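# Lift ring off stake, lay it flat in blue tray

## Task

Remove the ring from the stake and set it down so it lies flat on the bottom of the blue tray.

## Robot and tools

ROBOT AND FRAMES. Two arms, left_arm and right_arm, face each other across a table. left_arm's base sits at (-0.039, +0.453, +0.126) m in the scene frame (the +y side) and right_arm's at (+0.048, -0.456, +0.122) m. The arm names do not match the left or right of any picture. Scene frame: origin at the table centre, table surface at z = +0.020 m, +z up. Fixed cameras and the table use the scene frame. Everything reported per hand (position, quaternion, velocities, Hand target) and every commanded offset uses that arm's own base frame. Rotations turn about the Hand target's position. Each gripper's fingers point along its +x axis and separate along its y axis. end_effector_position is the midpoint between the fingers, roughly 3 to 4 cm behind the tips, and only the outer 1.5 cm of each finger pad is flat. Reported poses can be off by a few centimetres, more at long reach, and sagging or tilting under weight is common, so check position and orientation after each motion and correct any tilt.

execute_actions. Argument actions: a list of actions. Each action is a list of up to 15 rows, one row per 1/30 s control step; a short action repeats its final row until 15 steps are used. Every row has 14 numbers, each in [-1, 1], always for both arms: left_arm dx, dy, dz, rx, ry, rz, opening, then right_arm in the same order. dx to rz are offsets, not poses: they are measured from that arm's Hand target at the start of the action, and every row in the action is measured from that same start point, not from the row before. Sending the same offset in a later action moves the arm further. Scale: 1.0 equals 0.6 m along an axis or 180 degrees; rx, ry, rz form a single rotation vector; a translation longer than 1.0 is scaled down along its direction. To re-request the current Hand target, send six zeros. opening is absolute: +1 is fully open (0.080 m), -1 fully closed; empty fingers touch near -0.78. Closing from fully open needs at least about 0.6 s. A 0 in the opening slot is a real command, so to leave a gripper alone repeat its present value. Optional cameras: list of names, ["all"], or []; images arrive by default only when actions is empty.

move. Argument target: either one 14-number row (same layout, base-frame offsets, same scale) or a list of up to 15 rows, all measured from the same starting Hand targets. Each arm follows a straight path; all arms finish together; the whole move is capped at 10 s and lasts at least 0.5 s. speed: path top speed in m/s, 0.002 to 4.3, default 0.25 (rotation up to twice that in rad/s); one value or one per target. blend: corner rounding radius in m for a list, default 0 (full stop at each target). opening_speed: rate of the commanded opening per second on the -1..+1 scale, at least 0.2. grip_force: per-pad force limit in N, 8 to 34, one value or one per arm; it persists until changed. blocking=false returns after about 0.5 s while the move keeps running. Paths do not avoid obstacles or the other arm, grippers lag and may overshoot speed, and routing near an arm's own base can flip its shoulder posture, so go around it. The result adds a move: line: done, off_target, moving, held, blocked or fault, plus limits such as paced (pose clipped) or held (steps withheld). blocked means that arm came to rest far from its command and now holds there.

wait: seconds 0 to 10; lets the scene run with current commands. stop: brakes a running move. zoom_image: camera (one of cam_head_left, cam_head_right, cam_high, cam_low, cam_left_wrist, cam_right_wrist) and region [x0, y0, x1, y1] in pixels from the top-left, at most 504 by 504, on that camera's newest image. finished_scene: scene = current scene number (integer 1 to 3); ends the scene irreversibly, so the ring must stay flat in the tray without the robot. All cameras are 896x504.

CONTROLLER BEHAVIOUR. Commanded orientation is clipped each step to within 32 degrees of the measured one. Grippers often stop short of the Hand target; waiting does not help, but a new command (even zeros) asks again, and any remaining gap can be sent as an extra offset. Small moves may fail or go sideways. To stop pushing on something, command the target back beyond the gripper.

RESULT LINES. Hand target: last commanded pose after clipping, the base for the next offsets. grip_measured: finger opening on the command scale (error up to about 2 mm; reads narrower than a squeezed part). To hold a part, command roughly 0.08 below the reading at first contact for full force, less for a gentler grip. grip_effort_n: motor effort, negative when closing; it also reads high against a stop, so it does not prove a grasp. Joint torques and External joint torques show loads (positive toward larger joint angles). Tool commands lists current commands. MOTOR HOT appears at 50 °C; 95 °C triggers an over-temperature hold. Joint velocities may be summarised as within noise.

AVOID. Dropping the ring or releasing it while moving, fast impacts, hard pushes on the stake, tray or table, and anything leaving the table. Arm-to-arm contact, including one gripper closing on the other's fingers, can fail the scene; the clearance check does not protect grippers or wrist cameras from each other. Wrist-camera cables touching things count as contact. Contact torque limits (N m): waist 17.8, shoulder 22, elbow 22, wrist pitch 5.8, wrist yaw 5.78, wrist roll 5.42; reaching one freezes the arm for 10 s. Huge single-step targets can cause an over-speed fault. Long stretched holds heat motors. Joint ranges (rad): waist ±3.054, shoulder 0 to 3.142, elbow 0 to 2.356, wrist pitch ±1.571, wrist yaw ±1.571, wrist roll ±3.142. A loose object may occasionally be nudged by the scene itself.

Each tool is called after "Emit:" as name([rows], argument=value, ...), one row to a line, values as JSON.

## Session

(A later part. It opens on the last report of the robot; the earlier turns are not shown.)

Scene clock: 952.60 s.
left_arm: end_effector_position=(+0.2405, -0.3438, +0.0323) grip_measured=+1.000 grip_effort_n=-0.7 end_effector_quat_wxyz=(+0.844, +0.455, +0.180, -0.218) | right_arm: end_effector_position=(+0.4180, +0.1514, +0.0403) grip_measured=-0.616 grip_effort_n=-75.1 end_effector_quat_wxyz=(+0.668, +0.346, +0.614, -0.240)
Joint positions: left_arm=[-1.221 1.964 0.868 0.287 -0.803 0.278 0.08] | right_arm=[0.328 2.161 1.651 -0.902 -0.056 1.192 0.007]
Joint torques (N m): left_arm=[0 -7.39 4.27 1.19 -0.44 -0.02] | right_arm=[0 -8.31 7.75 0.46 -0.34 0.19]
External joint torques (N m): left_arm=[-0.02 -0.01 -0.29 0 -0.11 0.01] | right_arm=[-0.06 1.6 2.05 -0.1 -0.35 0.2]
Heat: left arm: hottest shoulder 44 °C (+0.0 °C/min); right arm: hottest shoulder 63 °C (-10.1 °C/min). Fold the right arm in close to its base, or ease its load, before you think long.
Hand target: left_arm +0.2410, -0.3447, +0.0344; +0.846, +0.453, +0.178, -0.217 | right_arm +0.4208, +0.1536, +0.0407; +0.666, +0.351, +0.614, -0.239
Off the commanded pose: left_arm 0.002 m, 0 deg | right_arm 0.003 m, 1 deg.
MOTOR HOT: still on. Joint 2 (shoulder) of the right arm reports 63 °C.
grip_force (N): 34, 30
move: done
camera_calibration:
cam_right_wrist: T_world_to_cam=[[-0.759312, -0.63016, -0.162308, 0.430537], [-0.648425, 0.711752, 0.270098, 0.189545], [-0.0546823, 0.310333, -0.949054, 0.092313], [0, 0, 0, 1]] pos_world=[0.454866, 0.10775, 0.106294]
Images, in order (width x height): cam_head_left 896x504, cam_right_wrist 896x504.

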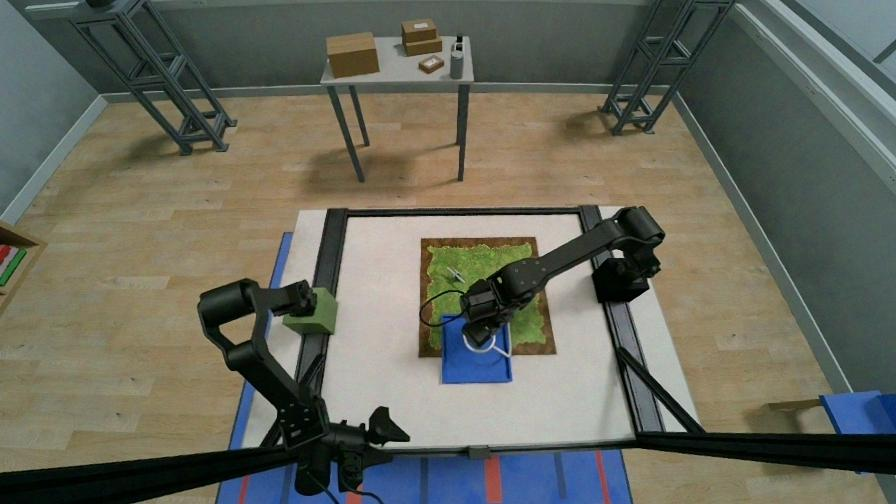

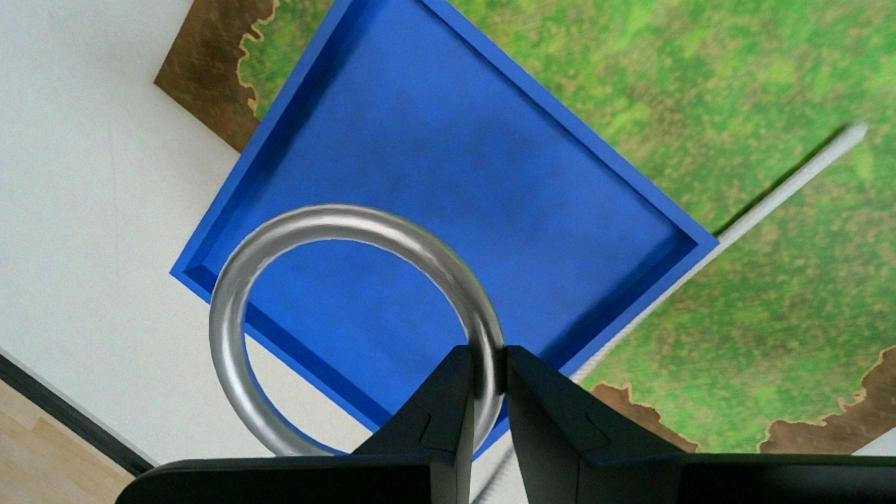

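Emit:
move([
  [0,0,0,0,0,0,1,0.0083,0.02,-0.1678,0,0,0,-0.76],
  [0,0,0,0,0,0,1,0.0083,0.02,-0.1985,0,0,0,-0.4],
  [0,0,0,0,0,0,1,0.0083,0.02,-0.08,0,0,0,-0.4],
], speed=[0.12,0.03,0.12], opening_speed=0.4, cameras=["cam_right_wrist","cam_head_left"])

Scene clock: 982.80 s.
left_arm: end_effector_position=(+0.2405, -0.3438, +0.0323) grip_measured=+1.000 grip_effort_n=-0.7 end_effector_quat_wxyz=(+0.844, +0.455, +0.180, -0.218) | right_arm: end_effector_position=(+0.4229, +0.1636, -0.0142) grip_measured=-0.404 grip_effort_n=18.4 end_effector_quat_wxyz=(+0.664, +0.345, +0.618, -0.243)
Joint positions: left_arm=[-1.221 1.964 0.868 0.287 -0.803 0.278 0.08] | right_arm=[0.35 2.276 1.614 -0.761 -0.057 1.215 0.017]
Joint torques (N m): left_arm=[-0.02 -7.39 4.24 1.2 -0.42 -0.03] | right_arm=[0.07 -10.87 6.61 0.34 -0.15 0.17]
External joint torques (N m): left_arm=[0.07 0.08 -0.42 -0.02 -0.11 0] | right_arm=[0.14 -0.6 1.26 -0.19 -0.17 0.18]
Heat: left arm: hottest shoulder 44 °C (+0.0 °C/min); right arm: hottest shoulder 55 °C (-16.1 °C/min). Fold the right arm in close to its base, or ease its load, before you think long.
Hand target: left_arm +0.2410, -0.3447, +0.0344; +0.846, +0.453, +0.178, -0.217 | right_arm +0.4257, +0.1655, -0.0074; +0.666, +0.351, +0.614, -0.239
Off the commanded pose: left_arm 0.002 m, 0 deg | right_arm 0.008 m, 1 deg.
MOTOR HOT: still on. Joint 2 (shoulder) of the right arm reports 55 °C.
grip_force (N): 34, 30
move: done; target 2's new opening was sent with right_arm's hand 0.011 m and 1 deg from that target
camera_calibration:
cam_right_wrist: T_world_to_cam=[[-0.761756, -0.629606, -0.152719, 0.434184], [-0.644444, 0.712196, 0.278332, 0.197103], [-0.066474, 0.31044, -0.948266, 0.042004], [0, 0, 0, 1]] pos_world=[0.460557, 0.119949, 0.051279]
Images, in order (width x height): cam_head_left 896x504, cam_right_wrist 896x504.

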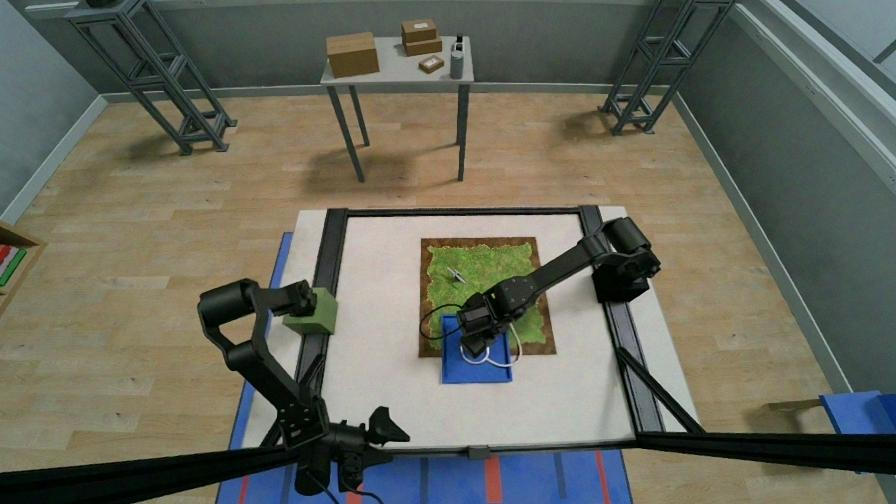

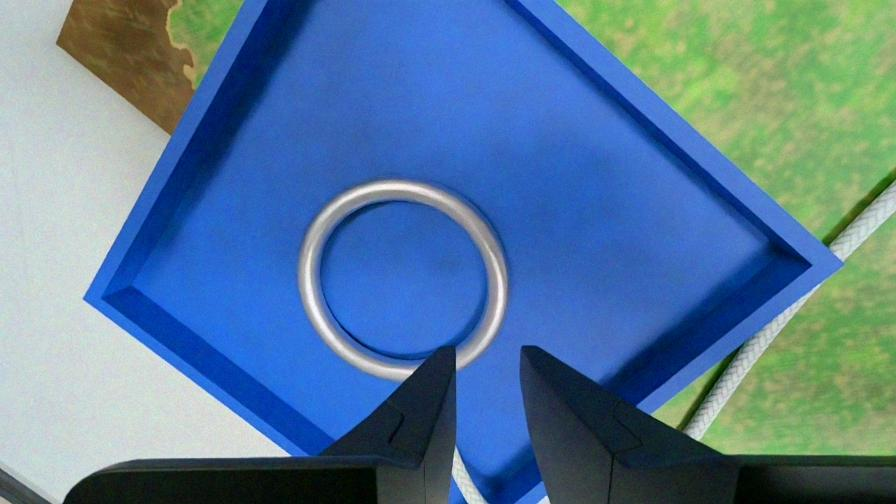

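Emit:
zoom_image(camera="cam_right_wrist", region=[260, 150, 620, 504])

Scaled by 1.400 from the camera's 896x504 image, which has a finer 1280x720 frame.

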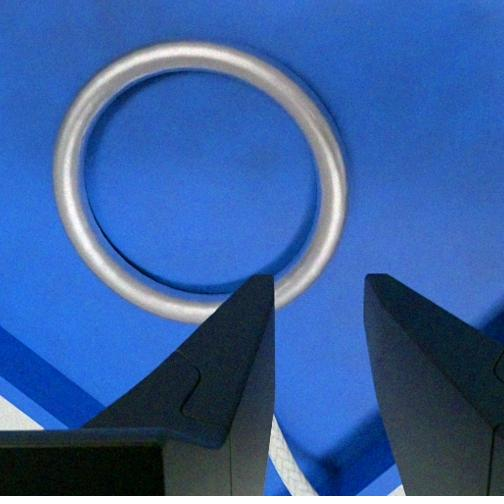

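Emit:
finished_scene(scene=2)

The scene is finished: the task was done.


## Next scene

The same job, from a new start.

Emit:
execute_actions(actions=[], cameras=["cam_head_left","cam_high"])

Scene clock: 0.00 s.
left_arm: end_effector_position=(+0.2650, -0.1098, -0.0192) grip_measured=+1.000 grip_effort_n=n/a end_effector_quat_wxyz=(+0.914, +0.194, +0.355, -0.036) | right_arm: end_effector_position=(+0.2942, -0.2467, +0.2527) grip_measured=+1.000 grip_effort_n=n/a end_effector_quat_wxyz=(+0.836, -0.019, +0.523, -0.165)
Joint positions: left_arm=[-0.668 1.699 0.287 0.526 -0.544 -0.11 0.08] | right_arm=[-0.713 1.627 1.689 -1.114 -0.038 -0.489 0.08]
Joint velocities: within noise
Joint torques (N m): no reading
External joint torques (N m): no reading
Heat: left arm: hottest elbow 30 °C (+0.0 °C/min); right arm: hottest wrist pitch 30 °C (+0.0 °C/min).
Hand target: left_arm +0.2662, -0.1105, -0.0178; +0.915, +0.193, +0.352, -0.036 | right_arm +0.2943, -0.2467, +0.2535; +0.837, -0.020, +0.522, -0.165
Tool commands: left_gripper/opening=+1.0 right_gripper/opening=+1.0
Images, in order (width x height): cam_head_left 896x504, cam_high 896x504.

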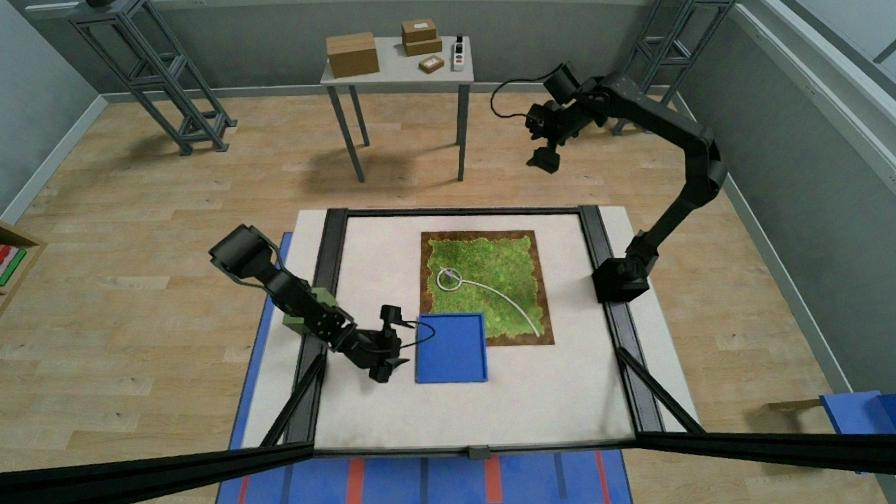

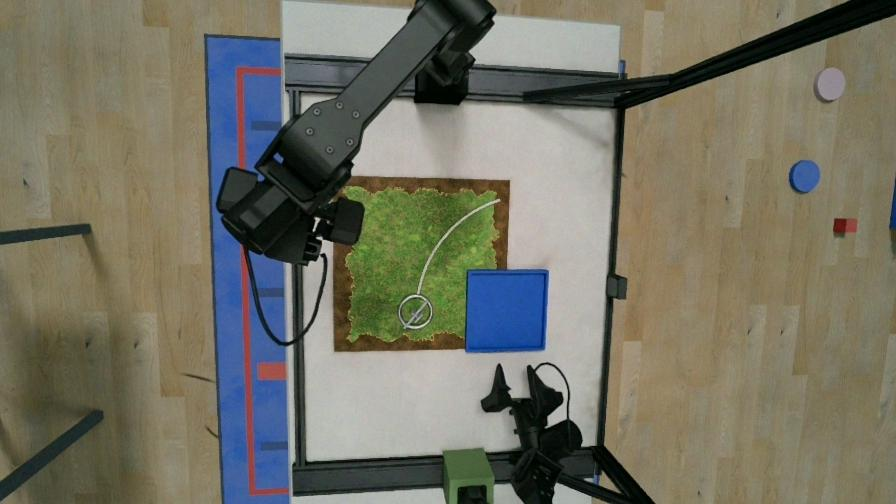

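Emit:
move(target=[0,0,0,0,0,0,1,0.3253,0.2937,-0.3725,0.1825,0.0746,-0.1627,-0.3], speed=0.28, cameras=["cam_right_wrist"])

Scene clock: 153.67 s.
left_arm: end_effector_position=(+0.2650, -0.1098, -0.0192) grip_measured=+1.000 grip_effort_n=-1.2 end_effector_quat_wxyz=(+0.914, +0.194, +0.355, -0.036) | right_arm: end_effector_position=(+0.4882, -0.0715, +0.0339) grip_measured=-0.296 grip_effort_n=-17.0 end_effector_quat_wxyz=(+0.679, +0.323, +0.624, -0.212)
Joint positions: left_arm=[-0.668 1.699 0.287 0.526 -0.544 -0.11 0.08] | right_arm=[-0.187 2.424 2.074 -1.113 -0.138 0.6 0.022]
Joint torques (N m): left_arm=[-0.01 -4.23 2.86 1.19 -0.35 -0.02] | right_arm=[0.04 -9.08 7.59 0.26 -0.36 0.15]
External joint torques (N m): left_arm=[0 -0.04 -0.42 -0.02 -0.11 0] | right_arm=[0.08 2.53 1.76 -0.24 -0.32 0.16]
Heat: left arm: hottest wrist pitch 35 °C (+0.0 °C/min); right arm: hottest shoulder 33 °C (+0.0 °C/min).
Hand target: left_arm +0.2662, -0.1105, -0.0178; +0.915, +0.193, +0.352, -0.036 | right_arm +0.4895, -0.0704, +0.0300; +0.675, +0.326, +0.626, -0.212
Off the commanded pose: left_arm 0.002 m, 0 deg | right_arm 0.004 m, 1 deg.
move: done
camera_calibration:
cam_right_wrist: T_world_to_cam=[[-0.705944, -0.68793, -0.16851, 0.312296], [-0.704659, 0.658192, 0.265026, 0.41916], [-0.0714077, 0.305836, -0.949403, 0.167122], [0, 0, 0, 1]] pos_world=[0.527762, -0.112161, 0.100203]
Images, in order (width x height): cam_right_wrist 896x504.

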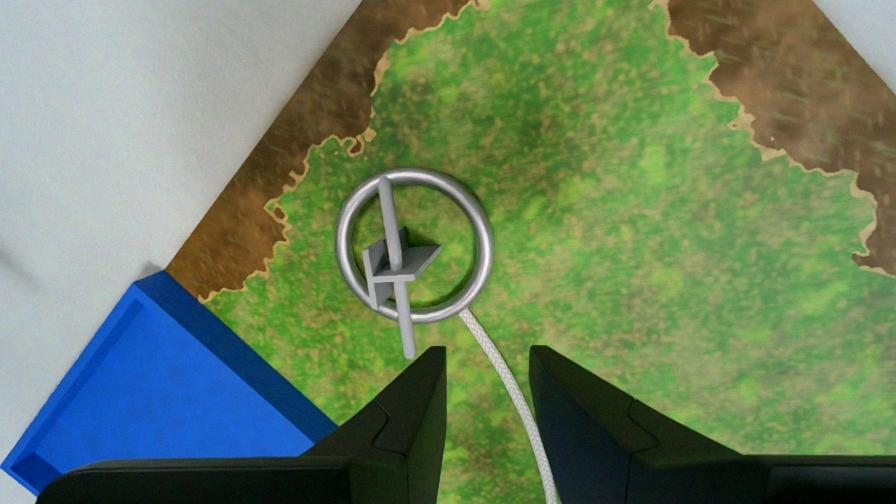

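Emit:
zoom_image(camera="cam_right_wrist", region=[320, 150, 520, 370])

Scaled by 2.291 from the camera's 896x504 image, which has a finer 1280x720 frame.

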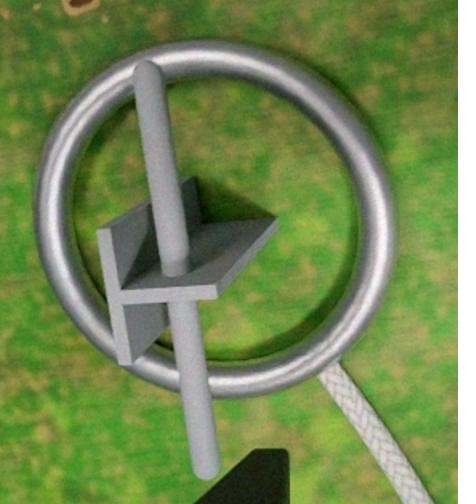

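Emit:
move(target=[0,0,0,0,0,0,1,0.0207,0.008,-0.1083,0,0,0.0278,-0.3], speed=0.12, cameras=["cam_right_wrist"])

Scene clock: 226.83 s.
left_arm: end_effector_position=(+0.2650, -0.1098, -0.0192) grip_measured=+1.000 grip_effort_n=-0.7 end_effector_quat_wxyz=(+0.914, +0.194, +0.355, -0.036) | right_arm: end_effector_position=(+0.5020, -0.0673, -0.0298) grip_measured=-0.296 grip_effort_n=-17.0 end_effector_quat_wxyz=(+0.686, +0.299, +0.636, -0.186)
Joint positions: left_arm=[-0.668 1.699 0.287 0.526 -0.544 -0.11 0.08] | right_arm=[-0.176 2.56 2.068 -0.981 -0.145 0.535 0.022]
Joint torques (N m): left_arm=[-0.01 -4.31 2.89 1.22 -0.35 -0.01] | right_arm=[0.06 -9.87 6.54 0.59 -0.39 -0.18]
External joint torques (N m): left_arm=[0.01 -0.14 -0.37 0.01 -0.11 0] | right_arm=[0.16 2.3 0.81 0.1 -0.33 -0.17]
Heat: left arm: hottest wrist pitch 36 °C (+1.0 °C/min); right arm: hottest shoulder 41 °C (+5.0 °C/min).
Hand target: left_arm +0.2662, -0.1105, -0.0178; +0.915, +0.193, +0.352, -0.036 | right_arm +0.5019, -0.0657, -0.0349; +0.684, +0.299, +0.640, -0.182
Off the commanded pose: left_arm 0.002 m, 0 deg | right_arm 0.006 m, 1 deg.
move: done
camera_calibration:
cam_right_wrist: T_world_to_cam=[[-0.652056, -0.739198, -0.168552, 0.283682], [-0.75219, 0.602855, 0.266038, 0.46315], [-0.0950421, 0.300255, -0.949112, 0.117798], [0, 0, 0, 1]] pos_world=[0.54455, -0.104885, 0.0364036]
Images, in order (width x height): cam_right_wrist 896x504.

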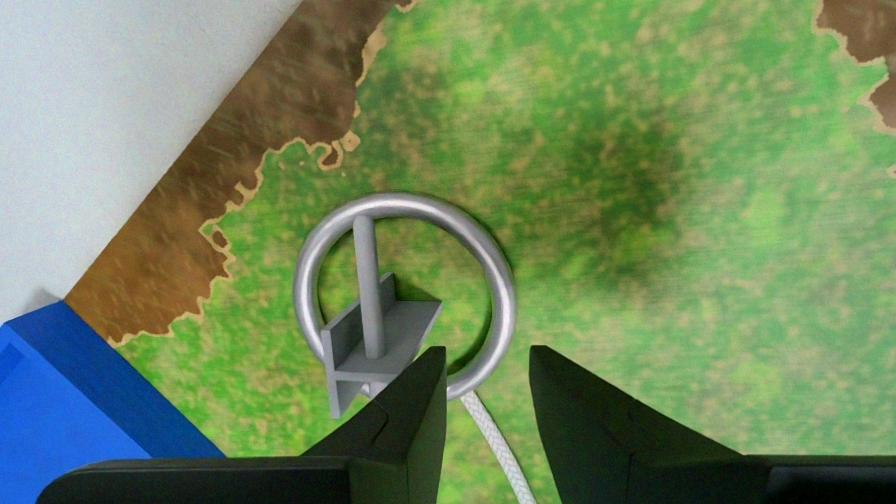

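Emit:
move([
  [0,0,0,0,0,0,1,0,0,-0.05,0,0,0,-0.3],
  [0,0,0,0,0,0,1,0,0,-0.0785,0,0,0,-0.76],
], speed=[0.08,0.03], opening_speed=0.5, grip_force=[34,30], cameras=["cam_right_wrist"])

Scene clock: 265.77 s.
left_arm: end_effector_position=(+0.2650, -0.1098, -0.0192) grip_measured=+1.000 grip_effort_n=-0.7 end_effector_quat_wxyz=(+0.914, +0.194, +0.355, -0.036) | right_arm: end_effector_position=(+0.5061, -0.0684, -0.0716) grip_measured=-0.620 grip_effort_n=-75.1 end_effector_quat_wxyz=(+0.691, +0.300, +0.631, -0.184)
Joint positions: left_arm=[-0.668 1.699 0.287 0.526 -0.544 -0.11 0.08] | right_arm=[-0.177 2.629 2.028 -0.857 -0.146 0.533 0.007]
Joint torques (N m): left_arm=[-0.04 -4.3 2.91 1.2 -0.34 0] | right_arm=[0.13 -9.25 5.04 0.72 -0.32 -0.12]
External joint torques (N m): left_arm=[-0.04 -0.09 -0.44 -0.03 -0.09 0.02] | right_arm=[0.02 2.99 -0.53 0.2 -0.24 -0.11]
Heat: left arm: hottest wrist pitch 36 °C (+0.0 °C/min); right arm: hottest shoulder 40 °C (+0.0 °C/min).
Hand target: left_arm +0.2662, -0.1105, -0.0178; +0.915, +0.193, +0.352, -0.036 | right_arm +0.5020, -0.0657, -0.0819; +0.684, +0.299, +0.640, -0.182
Off the commanded pose: left_arm 0.002 m, 0 deg | right_arm 0.012 m, 1 deg.
grip_force (N): 34, 30
move: off_target (right_arm); target 2's new opening was sent with right_arm's hand 0.012 m and 1 deg from that target
camera_calibration:
cam_right_wrist: T_world_to_cam=[[-0.648966, -0.73994, -0.177006, 0.276365], [-0.756434, 0.602585, 0.25436, 0.479416], [-0.0815502, 0.298965, -0.950773, 0.07188], [0, 0, 0, 1]] pos_world=[0.54786, -0.105885, -0.00468452]
Images, in order (width x height): cam_right_wrist 896x504.

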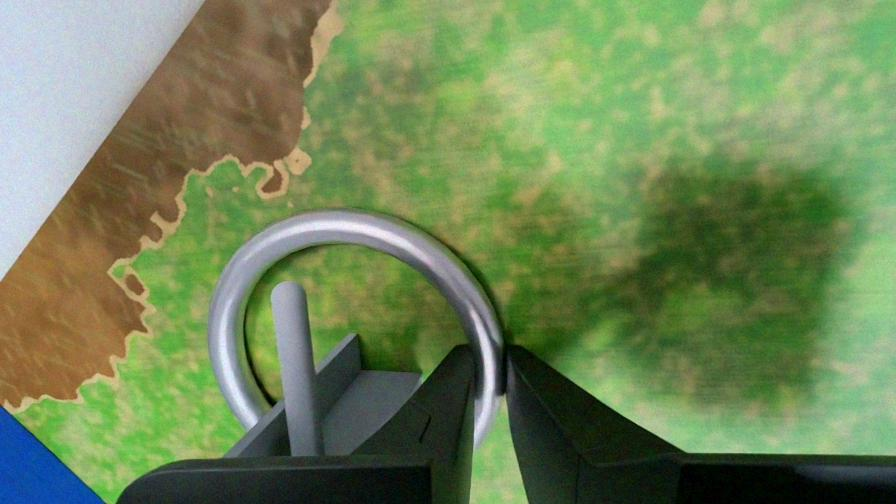

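Emit:
move(target=[0,0,0,0,0,0,1,0.0175,-0.0105,0.0548,0,0,0,-0.76], speed=0.08, cameras=["cam_right_wrist"])

Scene clock: 412.73 s.
left_arm: end_effector_position=(+0.2650, -0.1098, -0.0192) grip_measured=+1.000 grip_effort_n=-1.2 end_effector_quat_wxyz=(+0.914, +0.194, +0.355, -0.036) | right_arm: end_effector_position=(+0.5105, -0.0716, -0.0475) grip_measured=-0.620 grip_effort_n=-75.1 end_effector_quat_wxyz=(+0.683, +0.298, +0.640, -0.186)
Joint positions: left_arm=[-0.668 1.699 0.287 0.526 -0.544 -0.11 0.08] | right_arm=[-0.182 2.641 2.152 -0.994 -0.146 0.526 0.007]
Joint torques (N m): left_arm=[-0.01 -4.29 2.9 1.19 -0.34 -0.03] | right_arm=[-0.12 -10.21 7.81 0.29 -0.35 -0.18]
External joint torques (N m): left_arm=[-0.01 -0.11 -0.35 -0.01 -0.1 -0.01] | right_arm=[-0.12 2.2 2.11 -0.19 -0.29 -0.17]
Heat: left arm: hottest wrist pitch 37 °C (+1.0 °C/min); right arm: hottest shoulder 46 °C (+1.0 °C/min).
Hand target: left_arm +0.2662, -0.1105, -0.0178; +0.915, +0.193, +0.352, -0.036 | right_arm +0.5124, -0.0719, -0.0491; +0.684, +0.299, +0.640, -0.182
Off the commanded pose: left_arm 0.002 m, 0 deg | right_arm 0.003 m, 0 deg.
grip_force (N): 34, 30
move: done
camera_calibration:
cam_right_wrist: T_world_to_cam=[[-0.650883, -0.741075, -0.164799, 0.282589], [-0.75203, 0.599663, 0.273595, 0.476967], [-0.10393, 0.302012, -0.947622, 0.107875], [0, 0, 0, 1]] pos_world=[0.553838, -0.10918, 0.0182992]
Images, in order (width x height): cam_right_wrist 896x504.

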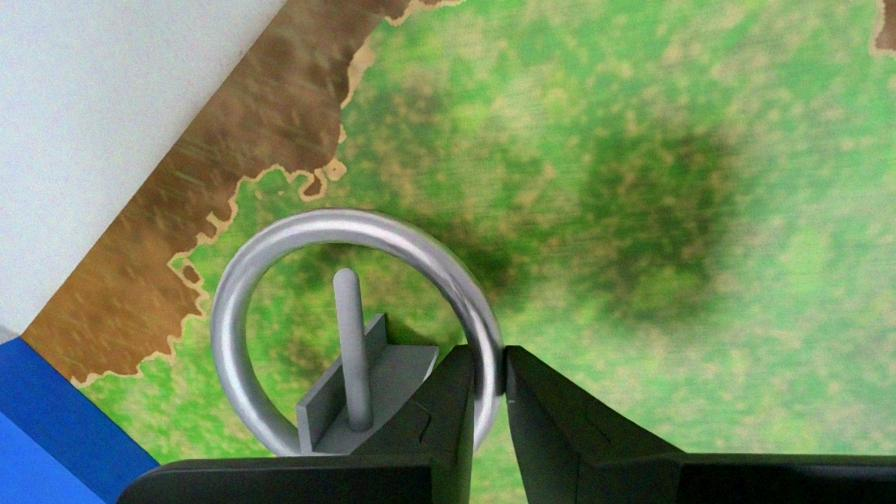

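Emit:
move(target=[0,0,0,0,0,0,1,-0.0158,0.0133,0.0145,-0.0803,-0.0958,0,-0.76], speed=0.08, cameras=["cam_right_wrist"])

Scene clock: 475.53 s.
left_arm: end_effector_position=(+0.2650, -0.1098, -0.0192) grip_measured=+1.000 grip_effort_n=-0.7 end_effector_quat_wxyz=(+0.914, +0.194, +0.355, -0.036) | right_arm: end_effector_position=(+0.5002, -0.0649, -0.0507) grip_measured=-0.620 grip_effort_n=-75.1 end_effector_quat_wxyz=(+0.798, +0.233, +0.512, -0.215)
Joint positions: left_arm=[-0.668 1.699 0.287 0.526 -0.544 -0.11 0.08] | right_arm=[-0.111 2.365 1.542 -0.345 0.062 0.536 0.007]
Joint torques (N m): left_arm=[0 -4.24 2.87 1.21 -0.35 -0.01] | right_arm=[0.29 -12.69 5.25 1.31 0.2 0.12]
External joint torques (N m): left_arm=[0.01 -0.08 -0.35 0.01 -0.1 0.01] | right_arm=[0.31 -1.74 -0.24 0.34 0.13 0.13]
Heat: left arm: hottest wrist pitch 37 °C (+0.0 °C/min); right arm: hottest shoulder 50 °C (+3.0 °C/min). Fold the right arm in close to its base, or ease its load, before you think long.
Hand target: left_arm +0.2662, -0.1105, -0.0178; +0.915, +0.193, +0.352, -0.036 | right_arm +0.5029, -0.0639, -0.0406; +0.804, +0.234, +0.503, -0.215
Off the commanded pose: left_arm 0.002 m, 0 deg | right_arm 0.011 m, 1 deg.
MOTOR HOT: joint 2 (shoulder) of the right arm reports 50 °C; the controller stops that arm at 95 °C. To cool a motor, set the load down, stop pushing, or move to a pose that needs little force.
grip_force (N): 34, 30
move: off_target (right_arm)
camera_calibration:
cam_right_wrist: T_world_to_cam=[[-0.598466, -0.786212, -0.153977, 0.251675], [-0.783165, 0.614619, -0.0943237, 0.463985], [0.168796, 0.0641397, -0.983562, -0.0519242], [0, 0, 0, 1]] pos_world=[0.52276, -0.0839739, 0.0314462]
Images, in order (width x height): cam_right_wrist 896x504.

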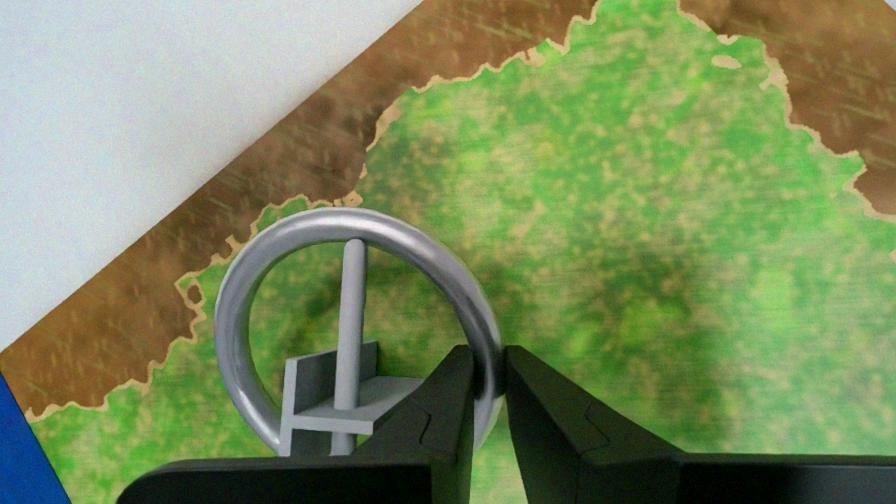

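Emit:
zoom_image(camera="cam_right_wrist", region=[200, 190, 520, 370])

Scaled by 1.575 from the camera's 896x504 image, which has a finer 1280x720 frame.

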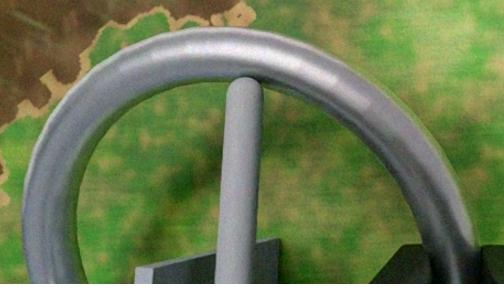

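Emit:
move([
  [0,0,0,0,0,0,1,0.0051,-0.0043,0.01,0,0,0,-0.76],
  [0,0,0,0,0,0,1,-0.0064,0.0054,0.0133,-0.0402,-0.0479,0,-0.76],
], speed=[0.05,0.07], cameras=["cam_right_wrist"])

Scene clock: 528.37 s.
left_arm: end_effector_position=(+0.2650, -0.1098, -0.0192) grip_measured=+1.000 grip_effort_n=-0.7 end_effector_quat_wxyz=(+0.914, +0.194, +0.355, -0.036) | right_arm: end_effector_position=(+0.4970, -0.0605, -0.0416) grip_measured=-0.620 grip_effort_n=-75.1 end_effector_quat_wxyz=(+0.847, +0.201, +0.436, -0.229)
Joint positions: left_arm=[-0.668 1.699 0.287 0.526 -0.544 -0.11 0.08] | right_arm=[-0.068 2.28 1.334 -0.057 0.178 0.526 0.007]
Joint torques (N m): left_arm=[-0.08 -4.25 2.82 1.2 -0.33 -0.01] | right_arm=[0.14 -11.82 5.02 1.66 0.36 -0.15]
External joint torques (N m): left_arm=[-0.07 -0.06 -0.46 -0.01 -0.09 0.01] | right_arm=[0.16 -1.48 -0.32 0.46 0.24 -0.14]
Heat: left arm: hottest wrist pitch 37 °C (+0.0 °C/min); right arm: hottest shoulder 51 °C (+2.0 °C/min). Fold the right arm in close to its base, or ease its load, before you think long.
Hand target: left_arm +0.2662, -0.1105, -0.0178; +0.915, +0.193, +0.352, -0.036 | right_arm +0.4991, -0.0607, -0.0325; +0.853, +0.199, +0.426, -0.228
Off the commanded pose: left_arm 0.002 m, 0 deg | right_arm 0.009 m, 1 deg.
MOTOR HOT: still on. Joint 2 (shoulder) of the right arm reports 51 °C.
grip_force (N): 34, 30
move: off_target (right_arm)
camera_calibration:
cam_right_wrist: T_world_to_cam=[[-0.577093, -0.803307, -0.147183, 0.243274], [-0.75264, 0.593089, -0.285968, 0.435146], [0.317013, -0.0542545, -0.946868, -0.122049], [0, 0, 0, 1]] pos_world=[0.506591, -0.0692788, 0.0446789]
Images, in order (width x height): cam_right_wrist 896x504.

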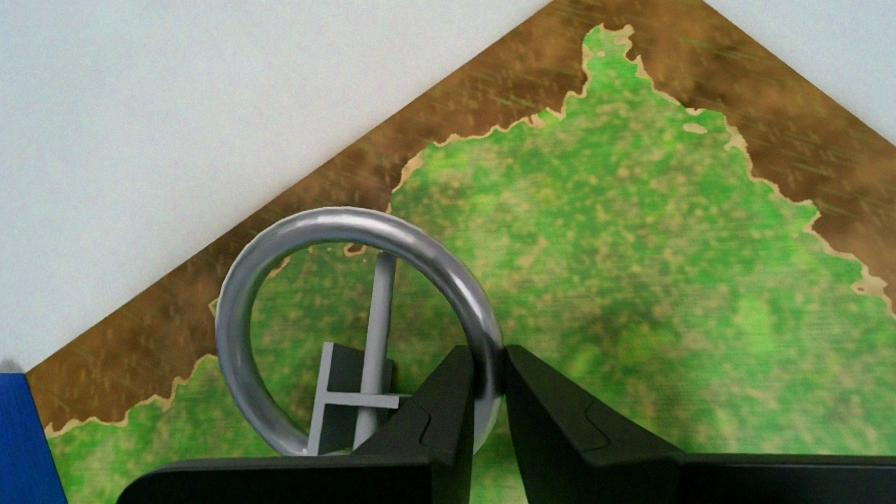

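Emit:
move([
  [0,0,0,0,0,0,1,-0.0116,0.0097,-0.0018,-0.0402,-0.0479,0,-0.76],
  [0,0,0,0,0,0,1,-0.0545,0.0457,0.0012,-0.0402,-0.0479,0,-0.76],
], speed=[0.08,0.06], cameras=["cam_right_wrist"])

Scene clock: 552.20 s.
left_arm: end_effector_position=(+0.2650, -0.1098, -0.0192) grip_measured=+1.000 grip_effort_n=-0.7 end_effector_quat_wxyz=(+0.914, +0.194, +0.355, -0.036) | right_arm: end_effector_position=(+0.4646, -0.0330, -0.0398) grip_measured=-0.620 grip_effort_n=-75.1 end_effector_quat_wxyz=(+0.890, +0.157, +0.357, -0.237)
Joint positions: left_arm=[-0.668 1.699 0.287 0.526 -0.544 -0.11 0.08] | right_arm=[0.037 2.187 1.024 0.312 0.339 0.52 0.007]
Joint torques (N m): left_arm=[-0.04 -4.29 2.87 1.18 -0.35 -0.01] | right_arm=[0.14 -10.43 4.4 1.88 0.43 0.2]
External joint torques (N m): left_arm=[-0.06 -0.07 -0.4 -0.03 -0.09 0.01] | right_arm=[0.15 -1.37 -0.24 0.54 0.25 0.21]
Heat: left arm: hottest wrist pitch 37 °C (+0.0 °C/min); right arm: hottest shoulder 52 °C (+3.0 °C/min). Fold the right arm in close to its base, or ease its load, before you think long.
Hand target: left_arm +0.2662, -0.1105, -0.0178; +0.915, +0.193, +0.352, -0.036 | right_arm +0.4663, -0.0334, -0.0318; +0.893, +0.161, +0.346, -0.239
Off the commanded pose: left_arm 0.002 m, 0 deg | right_arm 0.008 m, 1 deg.
MOTOR HOT: still on. Joint 2 (shoulder) of the right arm reports 52 °C.
grip_force (N): 34, 30
move: done
camera_calibration:
cam_right_wrist: T_world_to_cam=[[-0.547266, -0.828242, -0.120483, 0.233302], [-0.703258, 0.533103, -0.47035, 0.362768], [0.453793, -0.172676, -0.874217, -0.173203], [0, 0, 0, 1]] pos_world=[0.461396, -0.0300707, 0.0473198]
Images, in order (width x height): cam_right_wrist 896x504.

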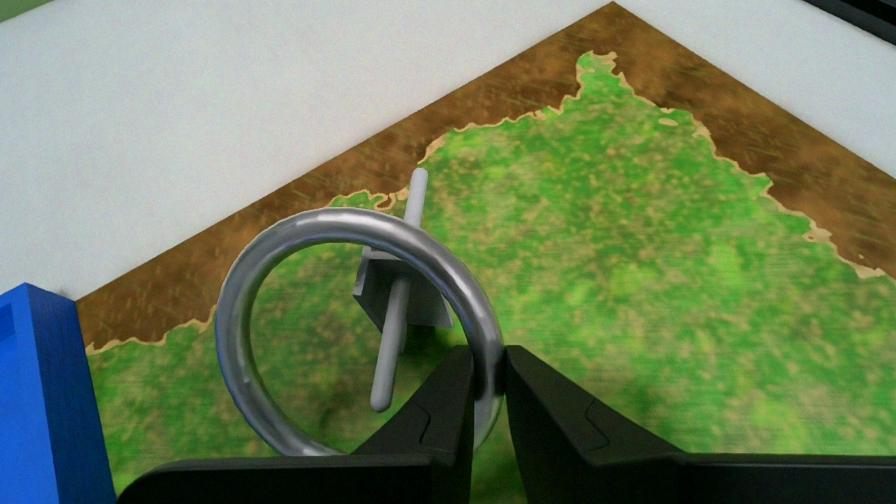

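Emit:
move([
  [-0.0333,-0.1333,0.0667,0,0,0,1,-0.0102,0.0085,0.1283,0,0,0,-0.76],
  [-0.0333,-0.25,0.0667,0,0,0,1,0.0352,0.3058,0.1283,0.1607,0.1915,0,-0.76],
], speed=[0.1,0.2], blend=[0.012,0], cameras=["cam_right_wrist"])

Scene clock: 632.20 s.
left_arm: end_effector_position=(+0.2451, -0.2581, +0.0205) grip_measured=+1.000 grip_effort_n=-1.2 end_effector_quat_wxyz=(+0.913, +0.194, +0.356, -0.038) | right_arm: end_effector_position=(+0.4853, +0.1486, +0.0464) grip_measured=-0.620 grip_effort_n=-75.1 end_effector_quat_wxyz=(+0.686, +0.294, +0.640, -0.183)
Joint positions: left_arm=[-1.11 1.847 0.845 -0.185 -0.771 -0.593 0.08] | right_arm=[0.27 2.454 2.177 -1.149 -0.09 0.968 0.007]
Joint torques (N m): left_arm=[-0.32 -5.7 4.82 0.51 -0.84 -0.1] | right_arm=[-0.01 -9.83 8.22 0.44 -0.35 0.16]
External joint torques (N m): left_arm=[-0.32 0.81 0.27 -0.31 -0.43 -0.09] | right_arm=[-0.01 2.08 2.28 -0.11 -0.34 0.17]
Heat: left arm: hottest wrist pitch 37 °C (+0.0 °C/min); right arm: hottest shoulder 59 °C (+2.0 °C/min). Fold the right arm in close to its base, or ease its load, before you think long.
Hand target: left_arm +0.2462, -0.2605, +0.0222; +0.915, +0.193, +0.352, -0.036 | right_arm +0.4874, +0.1503, +0.0453; +0.684, +0.298, +0.640, -0.182
Off the commanded pose: left_arm 0.003 m, 1 deg | right_arm 0.003 m, 1 deg.
MOTOR HOT: still on. Joint 2 (shoulder) of the right arm reports 59 °C.
grip_force (N): 34, 30
move: done
camera_calibration:
cam_right_wrist: T_world_to_cam=[[-0.643245, -0.747872, -0.164082, 0.442116], [-0.758645, 0.593601, 0.268507, 0.304589], [-0.10341, 0.297196, -0.9492, 0.128253], [0, 0, 0, 1]] pos_world=[0.528726, 0.111726, 0.112496]
Images, in order (width x height): cam_right_wrist 896x504.

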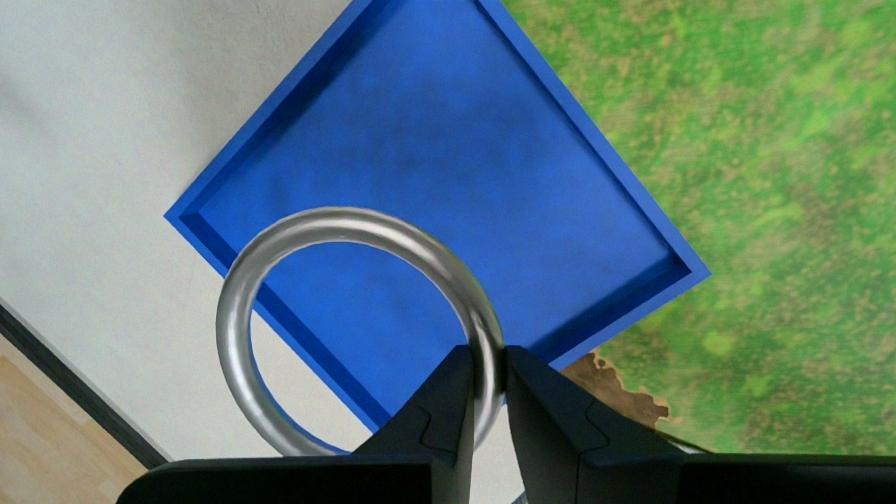

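Emit:
move([
  [0,0,0,0,0,0,1,0.008,0.002,-0.1555,0,0,0,-0.76],
  [0,0,0,0,0,0,1,0.008,0.002,-0.2022,0,0,0,-0.37],
  [0,0,0,0,0,0,1,0.008,0.002,-0.085,0,0,0,-0.37],
], speed=[0.12,0.03,0.12], opening_speed=0.4, cameras=["cam_right_wrist","cam_head_left"])

Scene clock: 670.73 s.
left_arm: end_effector_position=(+0.2451, -0.2581, +0.0205) grip_measured=+1.000 grip_effort_n=-0.7 end_effector_quat_wxyz=(+0.913, +0.194, +0.356, -0.038) | right_arm: end_effector_position=(+0.4897, +0.1504, -0.0119) grip_measured=-0.374 grip_effort_n=19.3 end_effector_quat_wxyz=(+0.682, +0.293, +0.644, -0.185)
Joint positions: left_arm=[-1.11 1.847 0.845 -0.185 -0.771 -0.593 0.08] | right_arm=[0.27 2.531 2.087 -0.995 -0.094 0.969 0.018]
Joint torques (N m): left_arm=[-0.3 -5.67 4.78 0.51 -0.82 -0.09] | right_arm=[-0.07 -12.12 7.34 0.35 -0.19 0.15]
External joint torques (N m): left_arm=[-0.31 0.88 0.24 -0.31 -0.4 -0.08] | right_arm=[-0.18 0.09 1.47 -0.19 -0.17 0.16]
Heat: left arm: hottest wrist pitch 35 °C (-2.0 °C/min); right arm: hottest shoulder 51 °C (-9.0 °C/min). Fold the right arm in close to its base, or ease its load, before you think long.
Hand target: left_arm +0.2462, -0.2605, +0.0222; +0.915, +0.193, +0.352, -0.036 | right_arm +0.4922, +0.1514, -0.0057; +0.684, +0.298, +0.640, -0.182
Off the commanded pose: left_arm 0.003 m, 1 deg | right_arm 0.007 m, 1 deg.
MOTOR HOT: still on. Joint 2 (shoulder) of the right arm reports 51 °C.
grip_force (N): 34, 30
move: done; target 2's new opening was sent with right_arm's hand 0.012 m and 1 deg from that target
camera_calibration:
cam_right_wrist: T_world_to_cam=[[-0.645207, -0.747856, -0.156266, 0.437746], [-0.75518, 0.593267, 0.278813, 0.320938], [-0.115804, 0.297901, -0.947547, 0.07869], [0, 0, 0, 1]] pos_world=[0.533916, 0.113527, 0.0534855]
Images, in order (width x height): cam_head_left 896x504, cam_right_wrist 896x504.

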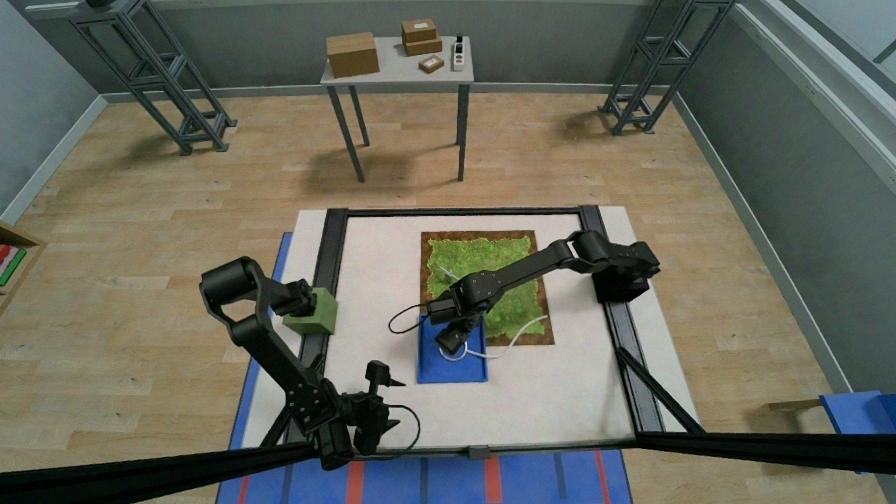

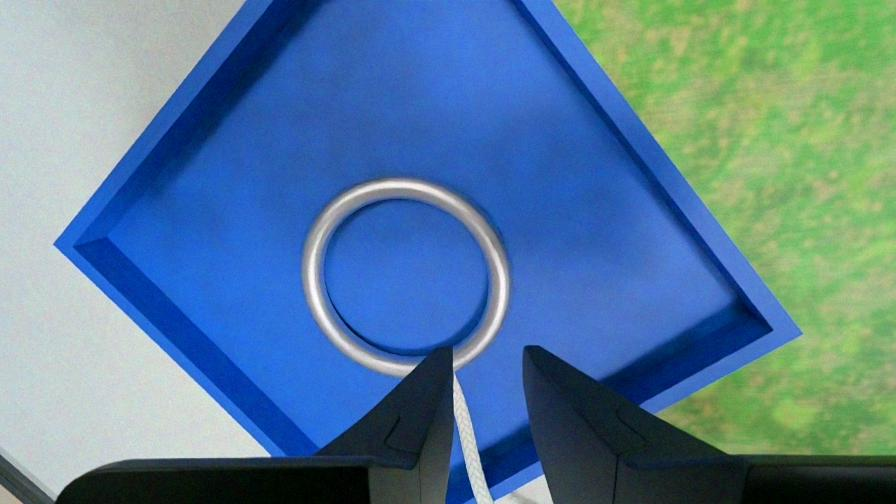

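Emit:
finished_scene(scene=3)

The scene is finished: the task was done.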